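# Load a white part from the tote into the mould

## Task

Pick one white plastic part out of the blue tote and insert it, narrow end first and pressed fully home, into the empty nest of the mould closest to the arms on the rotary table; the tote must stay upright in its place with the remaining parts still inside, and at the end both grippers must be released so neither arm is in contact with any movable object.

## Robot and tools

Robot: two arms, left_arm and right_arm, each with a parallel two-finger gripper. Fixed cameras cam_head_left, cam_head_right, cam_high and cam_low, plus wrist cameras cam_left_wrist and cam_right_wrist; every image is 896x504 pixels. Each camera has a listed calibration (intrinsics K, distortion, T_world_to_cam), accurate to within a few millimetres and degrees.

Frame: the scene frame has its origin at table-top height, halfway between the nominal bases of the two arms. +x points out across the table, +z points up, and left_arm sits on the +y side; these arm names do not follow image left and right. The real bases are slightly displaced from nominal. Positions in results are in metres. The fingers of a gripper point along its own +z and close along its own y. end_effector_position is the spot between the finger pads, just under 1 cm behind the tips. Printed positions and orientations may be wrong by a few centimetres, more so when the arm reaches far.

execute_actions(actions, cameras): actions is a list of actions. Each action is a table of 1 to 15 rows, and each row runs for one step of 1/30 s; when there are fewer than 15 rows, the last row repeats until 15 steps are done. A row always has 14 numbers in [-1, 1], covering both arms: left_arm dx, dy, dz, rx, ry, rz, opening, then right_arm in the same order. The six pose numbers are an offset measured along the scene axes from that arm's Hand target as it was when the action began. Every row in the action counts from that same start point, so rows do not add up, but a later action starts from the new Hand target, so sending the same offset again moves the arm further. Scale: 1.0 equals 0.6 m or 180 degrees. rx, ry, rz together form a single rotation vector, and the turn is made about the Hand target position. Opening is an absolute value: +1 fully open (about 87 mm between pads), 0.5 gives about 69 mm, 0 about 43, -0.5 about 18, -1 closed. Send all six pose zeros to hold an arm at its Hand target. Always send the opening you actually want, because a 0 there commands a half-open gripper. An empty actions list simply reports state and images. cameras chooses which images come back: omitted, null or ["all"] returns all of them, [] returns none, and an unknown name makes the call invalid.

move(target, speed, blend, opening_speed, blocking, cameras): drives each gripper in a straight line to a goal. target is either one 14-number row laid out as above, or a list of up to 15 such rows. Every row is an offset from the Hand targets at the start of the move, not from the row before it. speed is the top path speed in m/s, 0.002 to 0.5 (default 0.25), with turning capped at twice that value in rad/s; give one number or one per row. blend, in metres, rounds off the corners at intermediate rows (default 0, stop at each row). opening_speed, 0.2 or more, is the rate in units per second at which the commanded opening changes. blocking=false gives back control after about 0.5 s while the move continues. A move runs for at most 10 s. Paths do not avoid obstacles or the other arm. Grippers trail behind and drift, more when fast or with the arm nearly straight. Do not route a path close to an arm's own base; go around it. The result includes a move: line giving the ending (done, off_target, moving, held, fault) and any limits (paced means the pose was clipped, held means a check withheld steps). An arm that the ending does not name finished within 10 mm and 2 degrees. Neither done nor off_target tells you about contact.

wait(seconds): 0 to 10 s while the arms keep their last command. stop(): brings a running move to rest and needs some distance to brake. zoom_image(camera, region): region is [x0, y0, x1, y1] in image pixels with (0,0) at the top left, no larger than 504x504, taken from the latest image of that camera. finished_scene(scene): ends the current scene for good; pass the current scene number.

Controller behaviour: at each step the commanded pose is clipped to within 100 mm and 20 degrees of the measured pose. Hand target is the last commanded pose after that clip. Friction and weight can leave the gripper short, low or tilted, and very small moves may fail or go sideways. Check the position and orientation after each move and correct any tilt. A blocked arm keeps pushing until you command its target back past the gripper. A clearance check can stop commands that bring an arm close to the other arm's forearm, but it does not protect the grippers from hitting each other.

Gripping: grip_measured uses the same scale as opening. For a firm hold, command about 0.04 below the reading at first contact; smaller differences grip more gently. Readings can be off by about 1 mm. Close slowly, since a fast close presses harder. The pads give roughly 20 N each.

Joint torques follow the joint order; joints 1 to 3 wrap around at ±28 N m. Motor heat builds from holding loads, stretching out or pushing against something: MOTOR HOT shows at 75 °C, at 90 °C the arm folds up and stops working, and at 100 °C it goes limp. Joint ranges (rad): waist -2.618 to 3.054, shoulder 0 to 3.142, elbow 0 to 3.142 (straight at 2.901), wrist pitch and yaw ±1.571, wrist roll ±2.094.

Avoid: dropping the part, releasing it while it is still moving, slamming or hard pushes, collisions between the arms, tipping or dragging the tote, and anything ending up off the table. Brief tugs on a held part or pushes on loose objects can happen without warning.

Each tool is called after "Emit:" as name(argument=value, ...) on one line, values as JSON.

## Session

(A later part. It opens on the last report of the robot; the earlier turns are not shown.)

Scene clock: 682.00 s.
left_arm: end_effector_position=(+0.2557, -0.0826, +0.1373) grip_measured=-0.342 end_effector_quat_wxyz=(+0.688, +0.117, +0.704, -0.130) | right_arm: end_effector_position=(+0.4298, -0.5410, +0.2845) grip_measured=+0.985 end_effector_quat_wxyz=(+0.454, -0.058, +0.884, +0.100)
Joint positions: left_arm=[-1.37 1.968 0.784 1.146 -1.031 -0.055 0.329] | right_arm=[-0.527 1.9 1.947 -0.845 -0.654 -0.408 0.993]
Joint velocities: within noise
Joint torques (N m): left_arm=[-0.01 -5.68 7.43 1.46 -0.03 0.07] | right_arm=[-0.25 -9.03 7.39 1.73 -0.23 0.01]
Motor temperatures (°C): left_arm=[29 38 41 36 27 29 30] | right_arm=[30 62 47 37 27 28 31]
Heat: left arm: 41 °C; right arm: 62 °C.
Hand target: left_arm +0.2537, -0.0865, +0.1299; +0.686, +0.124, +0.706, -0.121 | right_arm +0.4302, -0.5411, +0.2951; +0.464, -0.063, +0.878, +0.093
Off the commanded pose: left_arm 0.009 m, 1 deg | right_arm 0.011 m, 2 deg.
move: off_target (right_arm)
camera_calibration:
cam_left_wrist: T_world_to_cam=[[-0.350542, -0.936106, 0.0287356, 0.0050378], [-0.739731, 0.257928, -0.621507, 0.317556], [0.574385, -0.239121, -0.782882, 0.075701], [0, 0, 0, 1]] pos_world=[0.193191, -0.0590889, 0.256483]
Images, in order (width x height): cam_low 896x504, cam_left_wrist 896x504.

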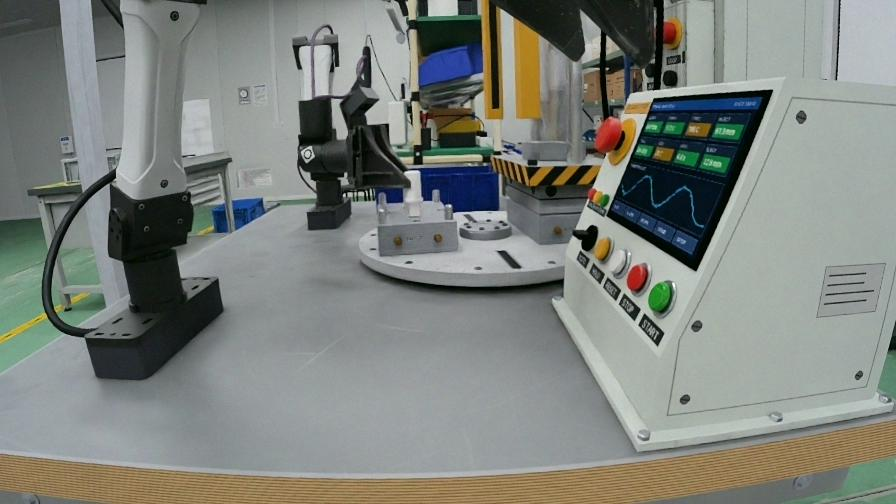

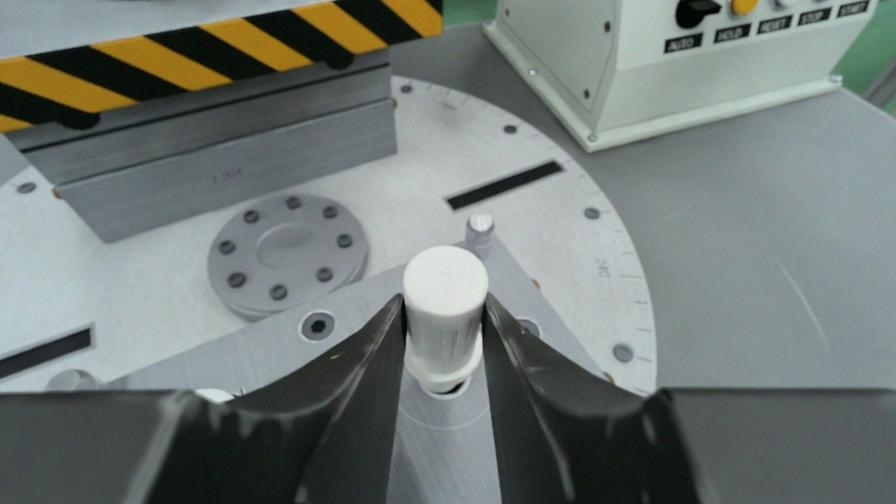

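Emit:
move(target=[0,-0.002,-0.015,0,0,0,-0.6,0,0,0,0,0,0,1], speed=0.03, cameras=["cam_left_wrist","cam_low"])

Emit:
zoom_image(camera="cam_low", region=[385, 165, 445, 225])

Emit:
zoom_image(camera="cam_left_wrist", region=[380, 230, 510, 450])

Scene clock: 690.63 s.
left_arm: end_effector_position=(+0.2562, -0.0835, +0.1255) grip_measured=-0.343 end_effector_quat_wxyz=(+0.687, +0.121, +0.706, -0.124) | right_arm: end_effector_position=(+0.4298, -0.5410, +0.2845) grip_measured=+0.985 end_effector_quat_wxyz=(+0.454, -0.058, +0.884, +0.100)
Joint positions: left_arm=[-1.37 2.009 0.787 1.172 -1.033 -0.054 0.329] | right_arm=[-0.527 1.9 1.947 -0.845 -0.654 -0.408 0.993]
Joint velocities: within noise
Joint torques (N m): left_arm=[0.05 -6.23 7.08 1.56 -0.02 0.02] | right_arm=[-0.36 -9.06 7.34 1.76 -0.23 -0.03]
Motor temperatures (°C): left_arm=[29 38 41 36 27 29 30] | right_arm=[30 62 47 37 27 28 31]
Heat: left arm: 41 °C; right arm: 62 °C.
Hand target: left_arm +0.2538, -0.0878, +0.1211; +0.686, +0.124, +0.706, -0.121 | right_arm +0.4302, -0.5411, +0.2951; +0.464, -0.063, +0.878, +0.093
Off the commanded pose: left_arm 0.007 m, 1 deg | right_arm 0.011 m, 2 deg.
move: off_target (right_arm)
camera_calibration:
cam_left_wrist: T_world_to_cam=[[-0.348025, -0.937335, 0.0167721, 0.0054422], [-0.741568, 0.264305, -0.616619, 0.311141], [0.573546, -0.227037, -0.787083, 0.0676961], [0, 0, 0, 1]] pos_world=[0.1938, -0.0617656, 0.245047]
Images, in order (width x height): cam_low 896x504, cam_left_wrist 896x504.

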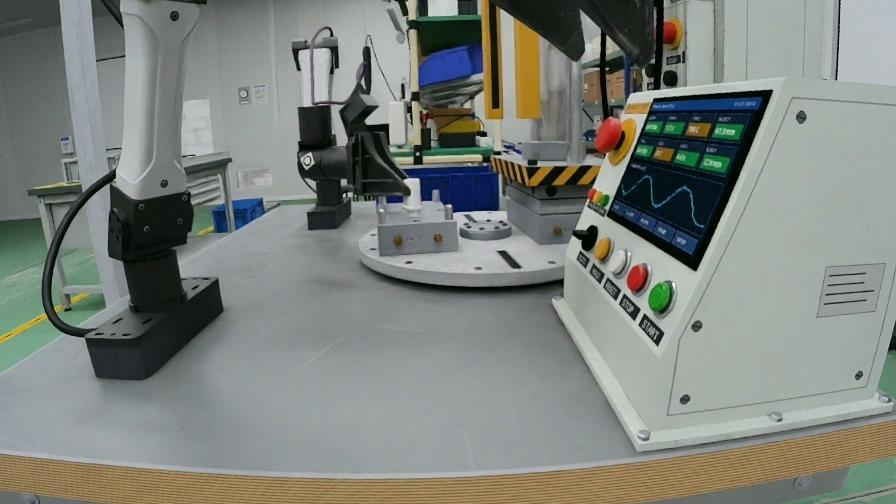

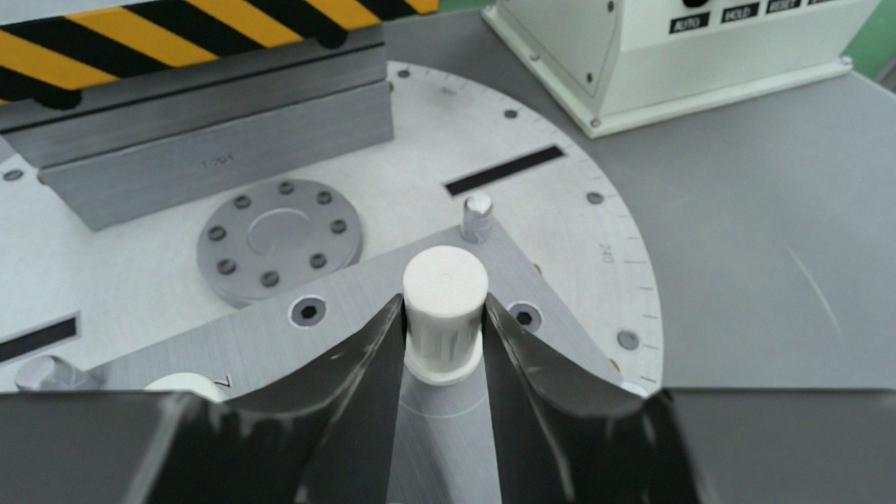

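Scaled by 8.400 from the camera's 896x504 image, which has a finer 1280x720 frame.

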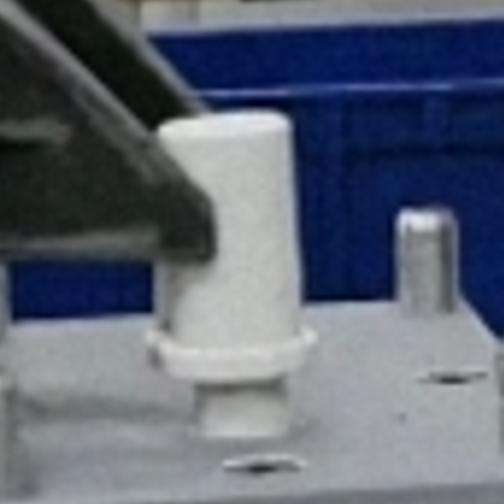

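Scaled by 2.291 from the camera's 896x504 image, which has a finer 1280x720 frame.

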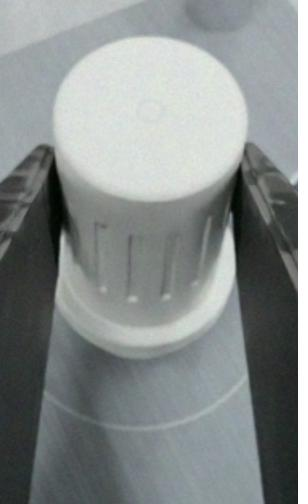

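Emit:
move(target=[0,0,-0.017,0,0,0,-0.6,0,0,0,0,0,0,1], speed=0.03, cameras=["cam_left_wrist","cam_low"])

Emit:
zoom_image(camera="cam_low", region=[385, 165, 445, 225])

Scene clock: 695.33 s.
left_arm: end_effector_position=(+0.2563, -0.0842, +0.1154) grip_measured=-0.343 end_effector_quat_wxyz=(+0.686, +0.122, +0.707, -0.123) | right_arm: end_effector_position=(+0.4298, -0.5410, +0.2845) grip_measured=+0.985 end_effector_quat_wxyz=(+0.454, -0.058, +0.884, +0.100)
Joint positions: left_arm=[-1.37 2.046 0.787 1.204 -1.033 -0.054 0.329] | right_arm=[-0.527 1.9 1.947 -0.845 -0.654 -0.408 0.993]
Joint velocities: within noise
Joint torques (N m): left_arm=[-0.05 -6.28 6.53 1.64 -0.02 0.05] | right_arm=[-0.29 -9.01 7.24 1.73 -0.23 0.02]
Motor temperatures (°C): left_arm=[29 38 42 36 27 29 30] | right_arm=[30 62 47 37 27 28 31]
Heat: left arm: 42 °C; right arm: 62 °C.
Hand target: left_arm +0.2538, -0.0878, +0.1109; +0.686, +0.124, +0.706, -0.121 | right_arm +0.4302, -0.5411, +0.2951; +0.464, -0.063, +0.878, +0.093
Off the commanded pose: left_arm 0.006 m, 0 deg | right_arm 0.011 m, 2 deg.
move: off_target (right_arm)
camera_calibration:
cam_left_wrist: T_world_to_cam=[[-0.348013, -0.937397, 0.0131824, 0.00541787], [-0.742053, 0.266843, -0.614941, 0.305379], [0.572926, -0.22379, -0.788463, 0.0601611], [0, 0, 0, 1]] pos_world=[0.194025, -0.0629463, 0.235154]
Images, in order (width x height): cam_low 896x504, cam_left_wrist 896x504.

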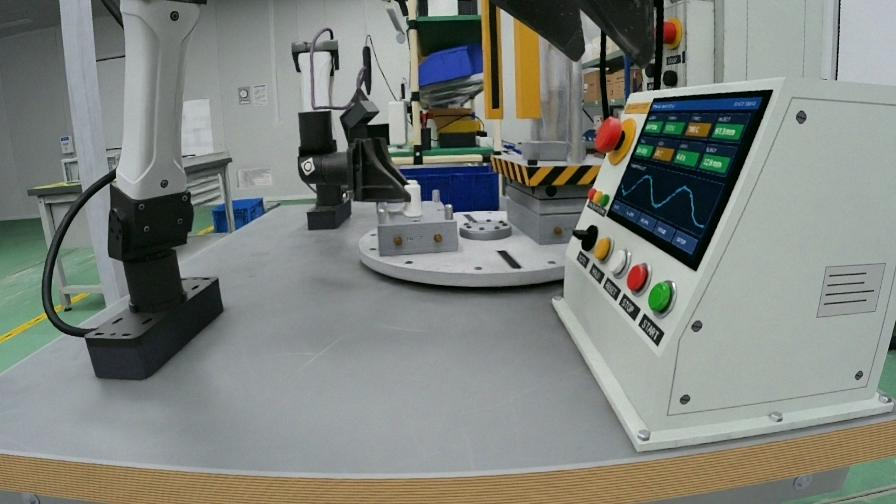

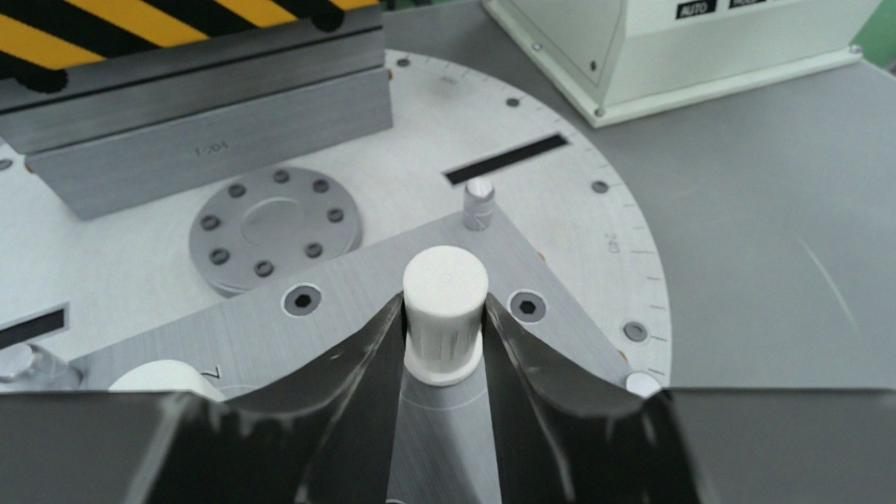

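Scaled by 8.400 from the camera's 896x504 image, which has a finer 1280x720 frame.

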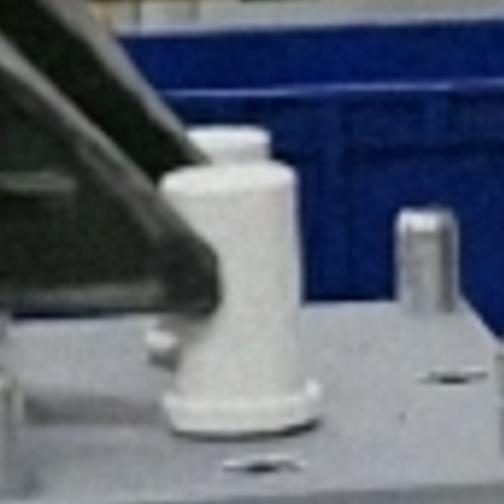

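Emit:
move(target=[0,0,-0.009,0,0,0,-0.6,0,0,0,0,0,0,1], speed=0.03, cameras=["cam_left_wrist","cam_low"])

Emit:
zoom_image(camera="cam_low", region=[385, 165, 445, 225])

Scene clock: 701.67 s.
left_arm: end_effector_position=(+0.2565, -0.0851, +0.1135) grip_measured=-0.343 end_effector_quat_wxyz=(+0.688, +0.117, +0.705, -0.127) | right_arm: end_effector_position=(+0.4298, -0.5410, +0.2845) grip_measured=+0.985 end_effector_quat_wxyz=(+0.454, -0.058, +0.884, +0.100)
Joint positions: left_arm=[-1.37 2.063 0.787 1.235 -1.034 -0.054 0.329] | right_arm=[-0.527 1.9 1.947 -0.845 -0.654 -0.408 0.993]
Joint velocities: within noise
Joint torques (N m): left_arm=[-0.03 -6.12 6.3 1.53 0 0.06] | right_arm=[-0.35 -8.95 7.3 1.72 -0.22 0.01]
Motor temperatures (°C): left_arm=[29 38 42 36 27 29 30] | right_arm=[30 62 48 37 27 28 31]
Heat: left arm: 42 °C; right arm: 62 °C.
Hand target: left_arm +0.2538, -0.0878, +0.1055; +0.686, +0.124, +0.706, -0.121 | right_arm +0.4302, -0.5411, +0.2951; +0.464, -0.063, +0.878, +0.093
Off the commanded pose: left_arm 0.009 m, 1 deg | right_arm 0.011 m, 2 deg.
move: off_target (right_arm)
camera_calibration:
cam_left_wrist: T_world_to_cam=[[-0.347351, -0.937396, 0.0252394, 0.00318582], [-0.740595, 0.257718, -0.620564, 0.304079], [0.57521, -0.234246, -0.783749, 0.0562994], [0, 0, 0, 1]] pos_world=[0.193922, -0.0621923, 0.232745]
Images, in order (width x height): cam_low 896x504, cam_left_wrist 896x504.

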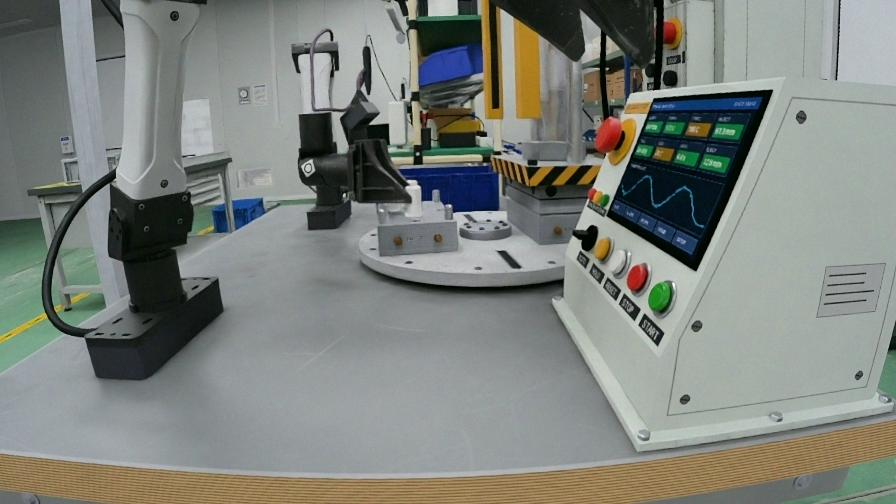

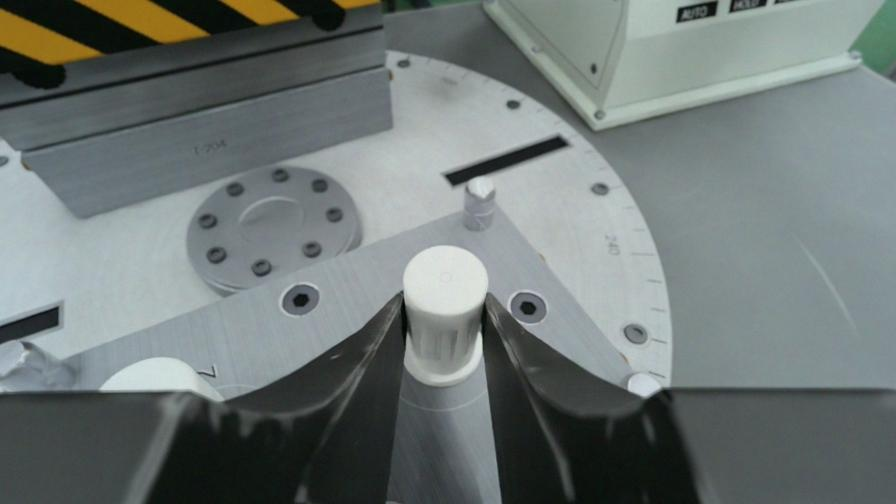

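Scaled by 8.400 from the camera's 896x504 image, which has a finer 1280x720 frame.

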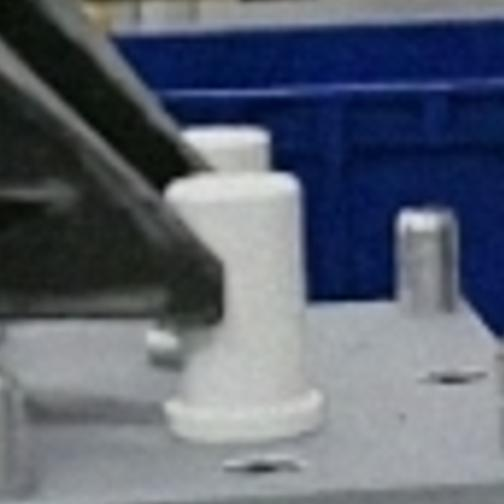

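Emit:
move(target=[0,0.002,0.006,0,0,0,-0.1,0,0,0,0,0,0,1], opening_speed=0.4, speed=0.03, cameras=["cam_left_wrist","cam_low"])

Emit:
zoom_image(camera="cam_low", region=[385, 165, 445, 225])

Scene clock: 709.57 s.
left_arm: end_effector_position=(+0.2566, -0.0850, +0.1135) grip_measured=-0.100 end_effector_quat_wxyz=(+0.688, +0.117, +0.705, -0.127) | right_arm: end_effector_position=(+0.4298, -0.5410, +0.2845) grip_measured=+0.985 end_effector_quat_wxyz=(+0.454, -0.058, +0.884, +0.100)
Joint positions: left_arm=[-1.37 2.063 0.787 1.235 -1.034 -0.054 0.45] | right_arm=[-0.527 1.9 1.947 -0.845 -0.654 -0.408 0.993]
Joint velocities: within noise
Joint torques (N m): left_arm=[0.03 -7.25 5.87 1.43 0 0.05] | right_arm=[-0.39 -8.94 7.31 1.74 -0.22 -0.02]
Motor temperatures (°C): left_arm=[29 39 42 36 27 29 30] | right_arm=[30 62 48 37 27 28 31]
Heat: left arm: 42 °C; right arm: 62 °C.
Hand target: left_arm +0.2538, -0.0865, +0.1091; +0.686, +0.124, +0.706, -0.121 | right_arm +0.4302, -0.5411, +0.2951; +0.464, -0.063, +0.878, +0.093
Off the commanded pose: left_arm 0.005 m, 1 deg | right_arm 0.011 m, 2 deg.
move: off_target (right_arm)
camera_calibration:
cam_left_wrist: T_world_to_cam=[[-0.346994, -0.937528, 0.0252314, 0.00315073], [-0.740684, 0.257437, -0.620575, 0.304082], [0.575311, -0.234024, -0.783741, 0.0562942], [0, 0, 0, 1]] pos_world=[0.193935, -0.062154, 0.232746]
Images, in order (width x height): cam_low 896x504, cam_left_wrist 896x504.

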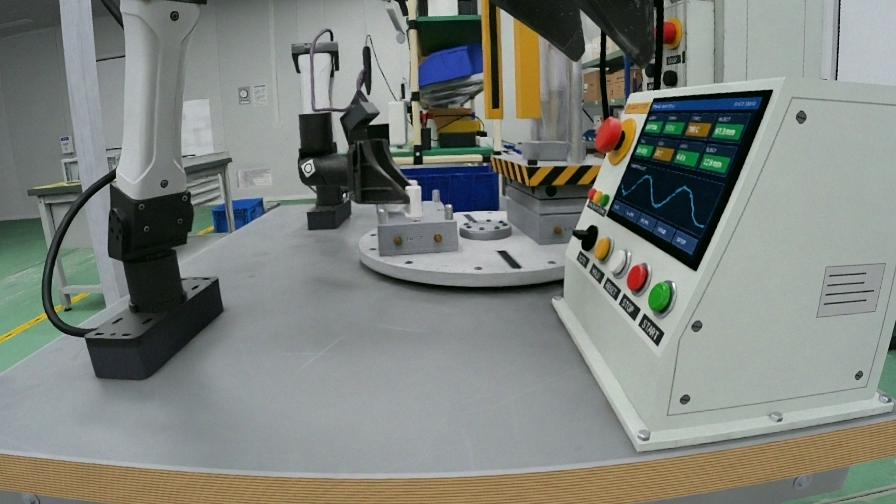

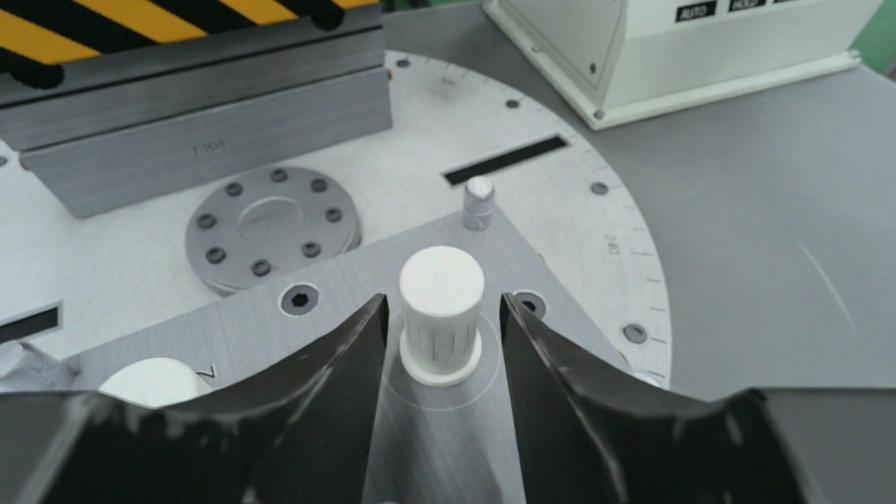

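Scaled by 8.400 from the camera's 896x504 image, which has a finer 1280x720 frame.

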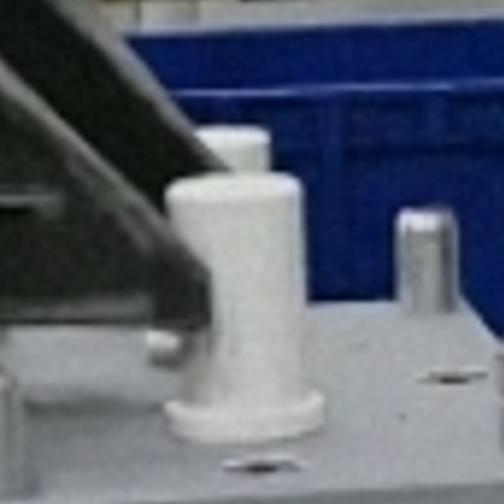

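Emit:
move(target=[[-0.125,0.045,0.02,0,0,0,-0.1,0,0,0,0,0,0,1],[-0.19,0.07,0.17,0,0,0,-0.1,0,0,0,0,0,0,1]], speed=[0.06,0.15], cameras=["cam_left_wrist","cam_low","cam_head_left"])

Emit:
zoom_image(camera="cam_low", region=[375, 160, 455, 240])

Scene clock: 722.07 s.
left_arm: end_effector_position=(+0.1411, -0.0431, +0.1965) grip_measured=-0.100 end_effector_quat_wxyz=(+0.687, +0.143, +0.704, -0.108) | right_arm: end_effector_position=(+0.4298, -0.5410, +0.2845) grip_measured=+0.985 end_effector_quat_wxyz=(+0.454, -0.058, +0.884, +0.100)
Joint positions: left_arm=[-1.724 1.614 0.72 0.724 -1.377 -0.123 0.45] | right_arm=[-0.527 1.9 1.947 -0.845 -0.654 -0.408 0.993]
Joint velocities: within noise
Joint torques (N m): left_arm=[0.4 -7.88 9.14 1.22 -0.14 -0.07] | right_arm=[-0.49 -9.07 7.27 1.75 -0.22 0]
Motor temperatures (°C): left_arm=[29 40 42 35 27 29 30] | right_arm=[30 62 48 37 27 28 31]
Heat: left arm: 42 °C; right arm: 62 °C.
Hand target: left_arm +0.1399, -0.0445, +0.2110; +0.686, +0.124, +0.706, -0.121 | right_arm +0.4302, -0.5411, +0.2951; +0.464, -0.063, +0.878, +0.093
Off the commanded pose: left_arm 0.015 m, 3 deg | right_arm 0.011 m, 2 deg.
move: off_target (left_arm, right_arm)
camera_calibration:
cam_left_wrist: T_world_to_cam=[[-0.356995, -0.933337, -0.0378913, 0.014309], [-0.731055, 0.304414, -0.610648, 0.257992], [0.581475, -0.190298, -0.790995, 0.200086], [0, 0, 0, 1]] pos_world=[0.0773695, -0.0271054, 0.316352]
Images, in order (width x height): cam_head_left 896x504, cam_low 896x504, cam_left_wrist 896x504.

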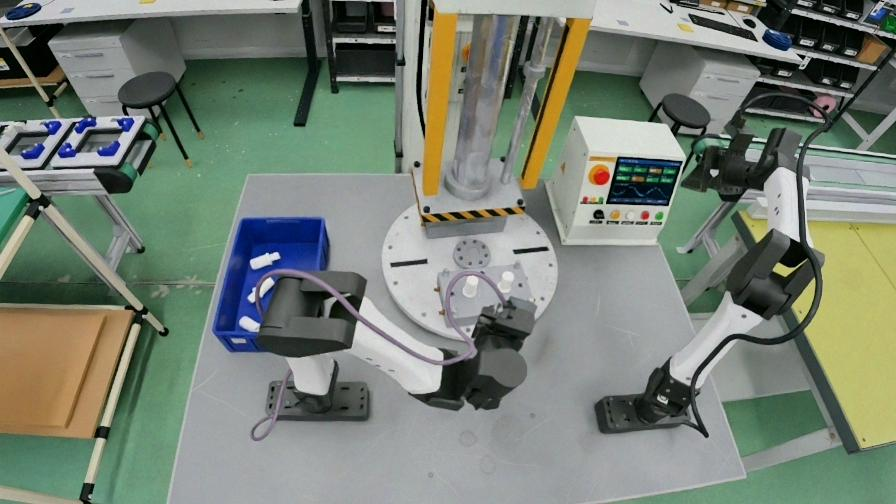

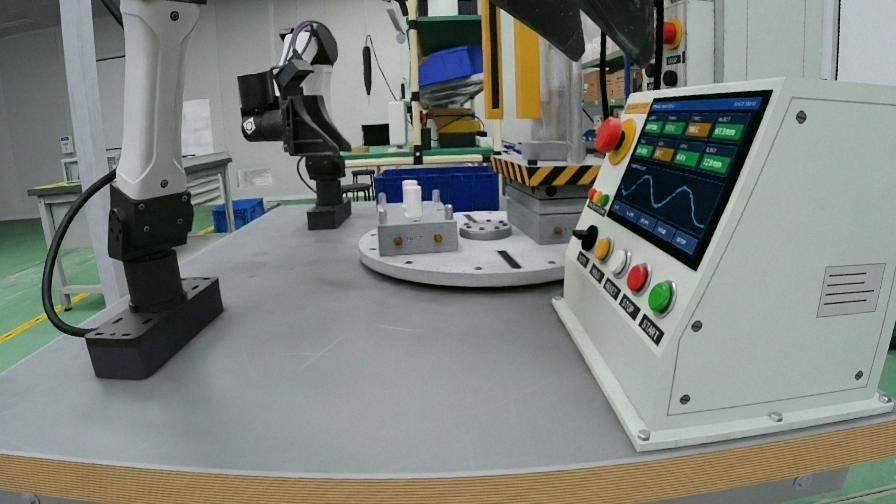

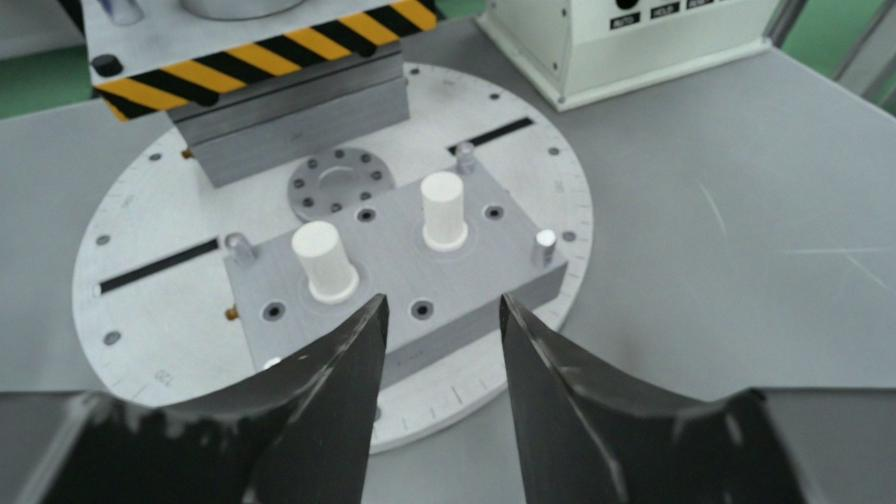

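Scaled by 6.300 from the camera's 896x504 image, which has a finer 1280x720 frame.

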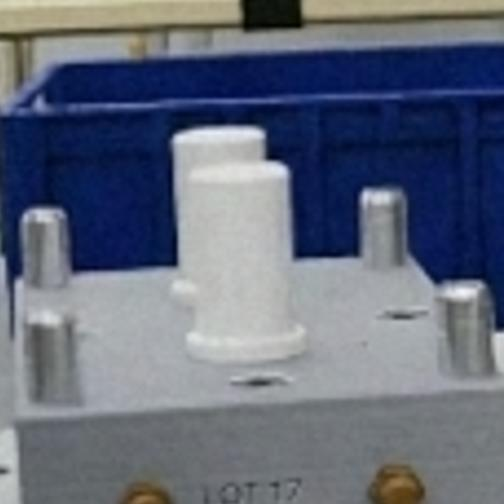

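Emit:
finished_scene(scene=1)

The scene is finished: the task was done.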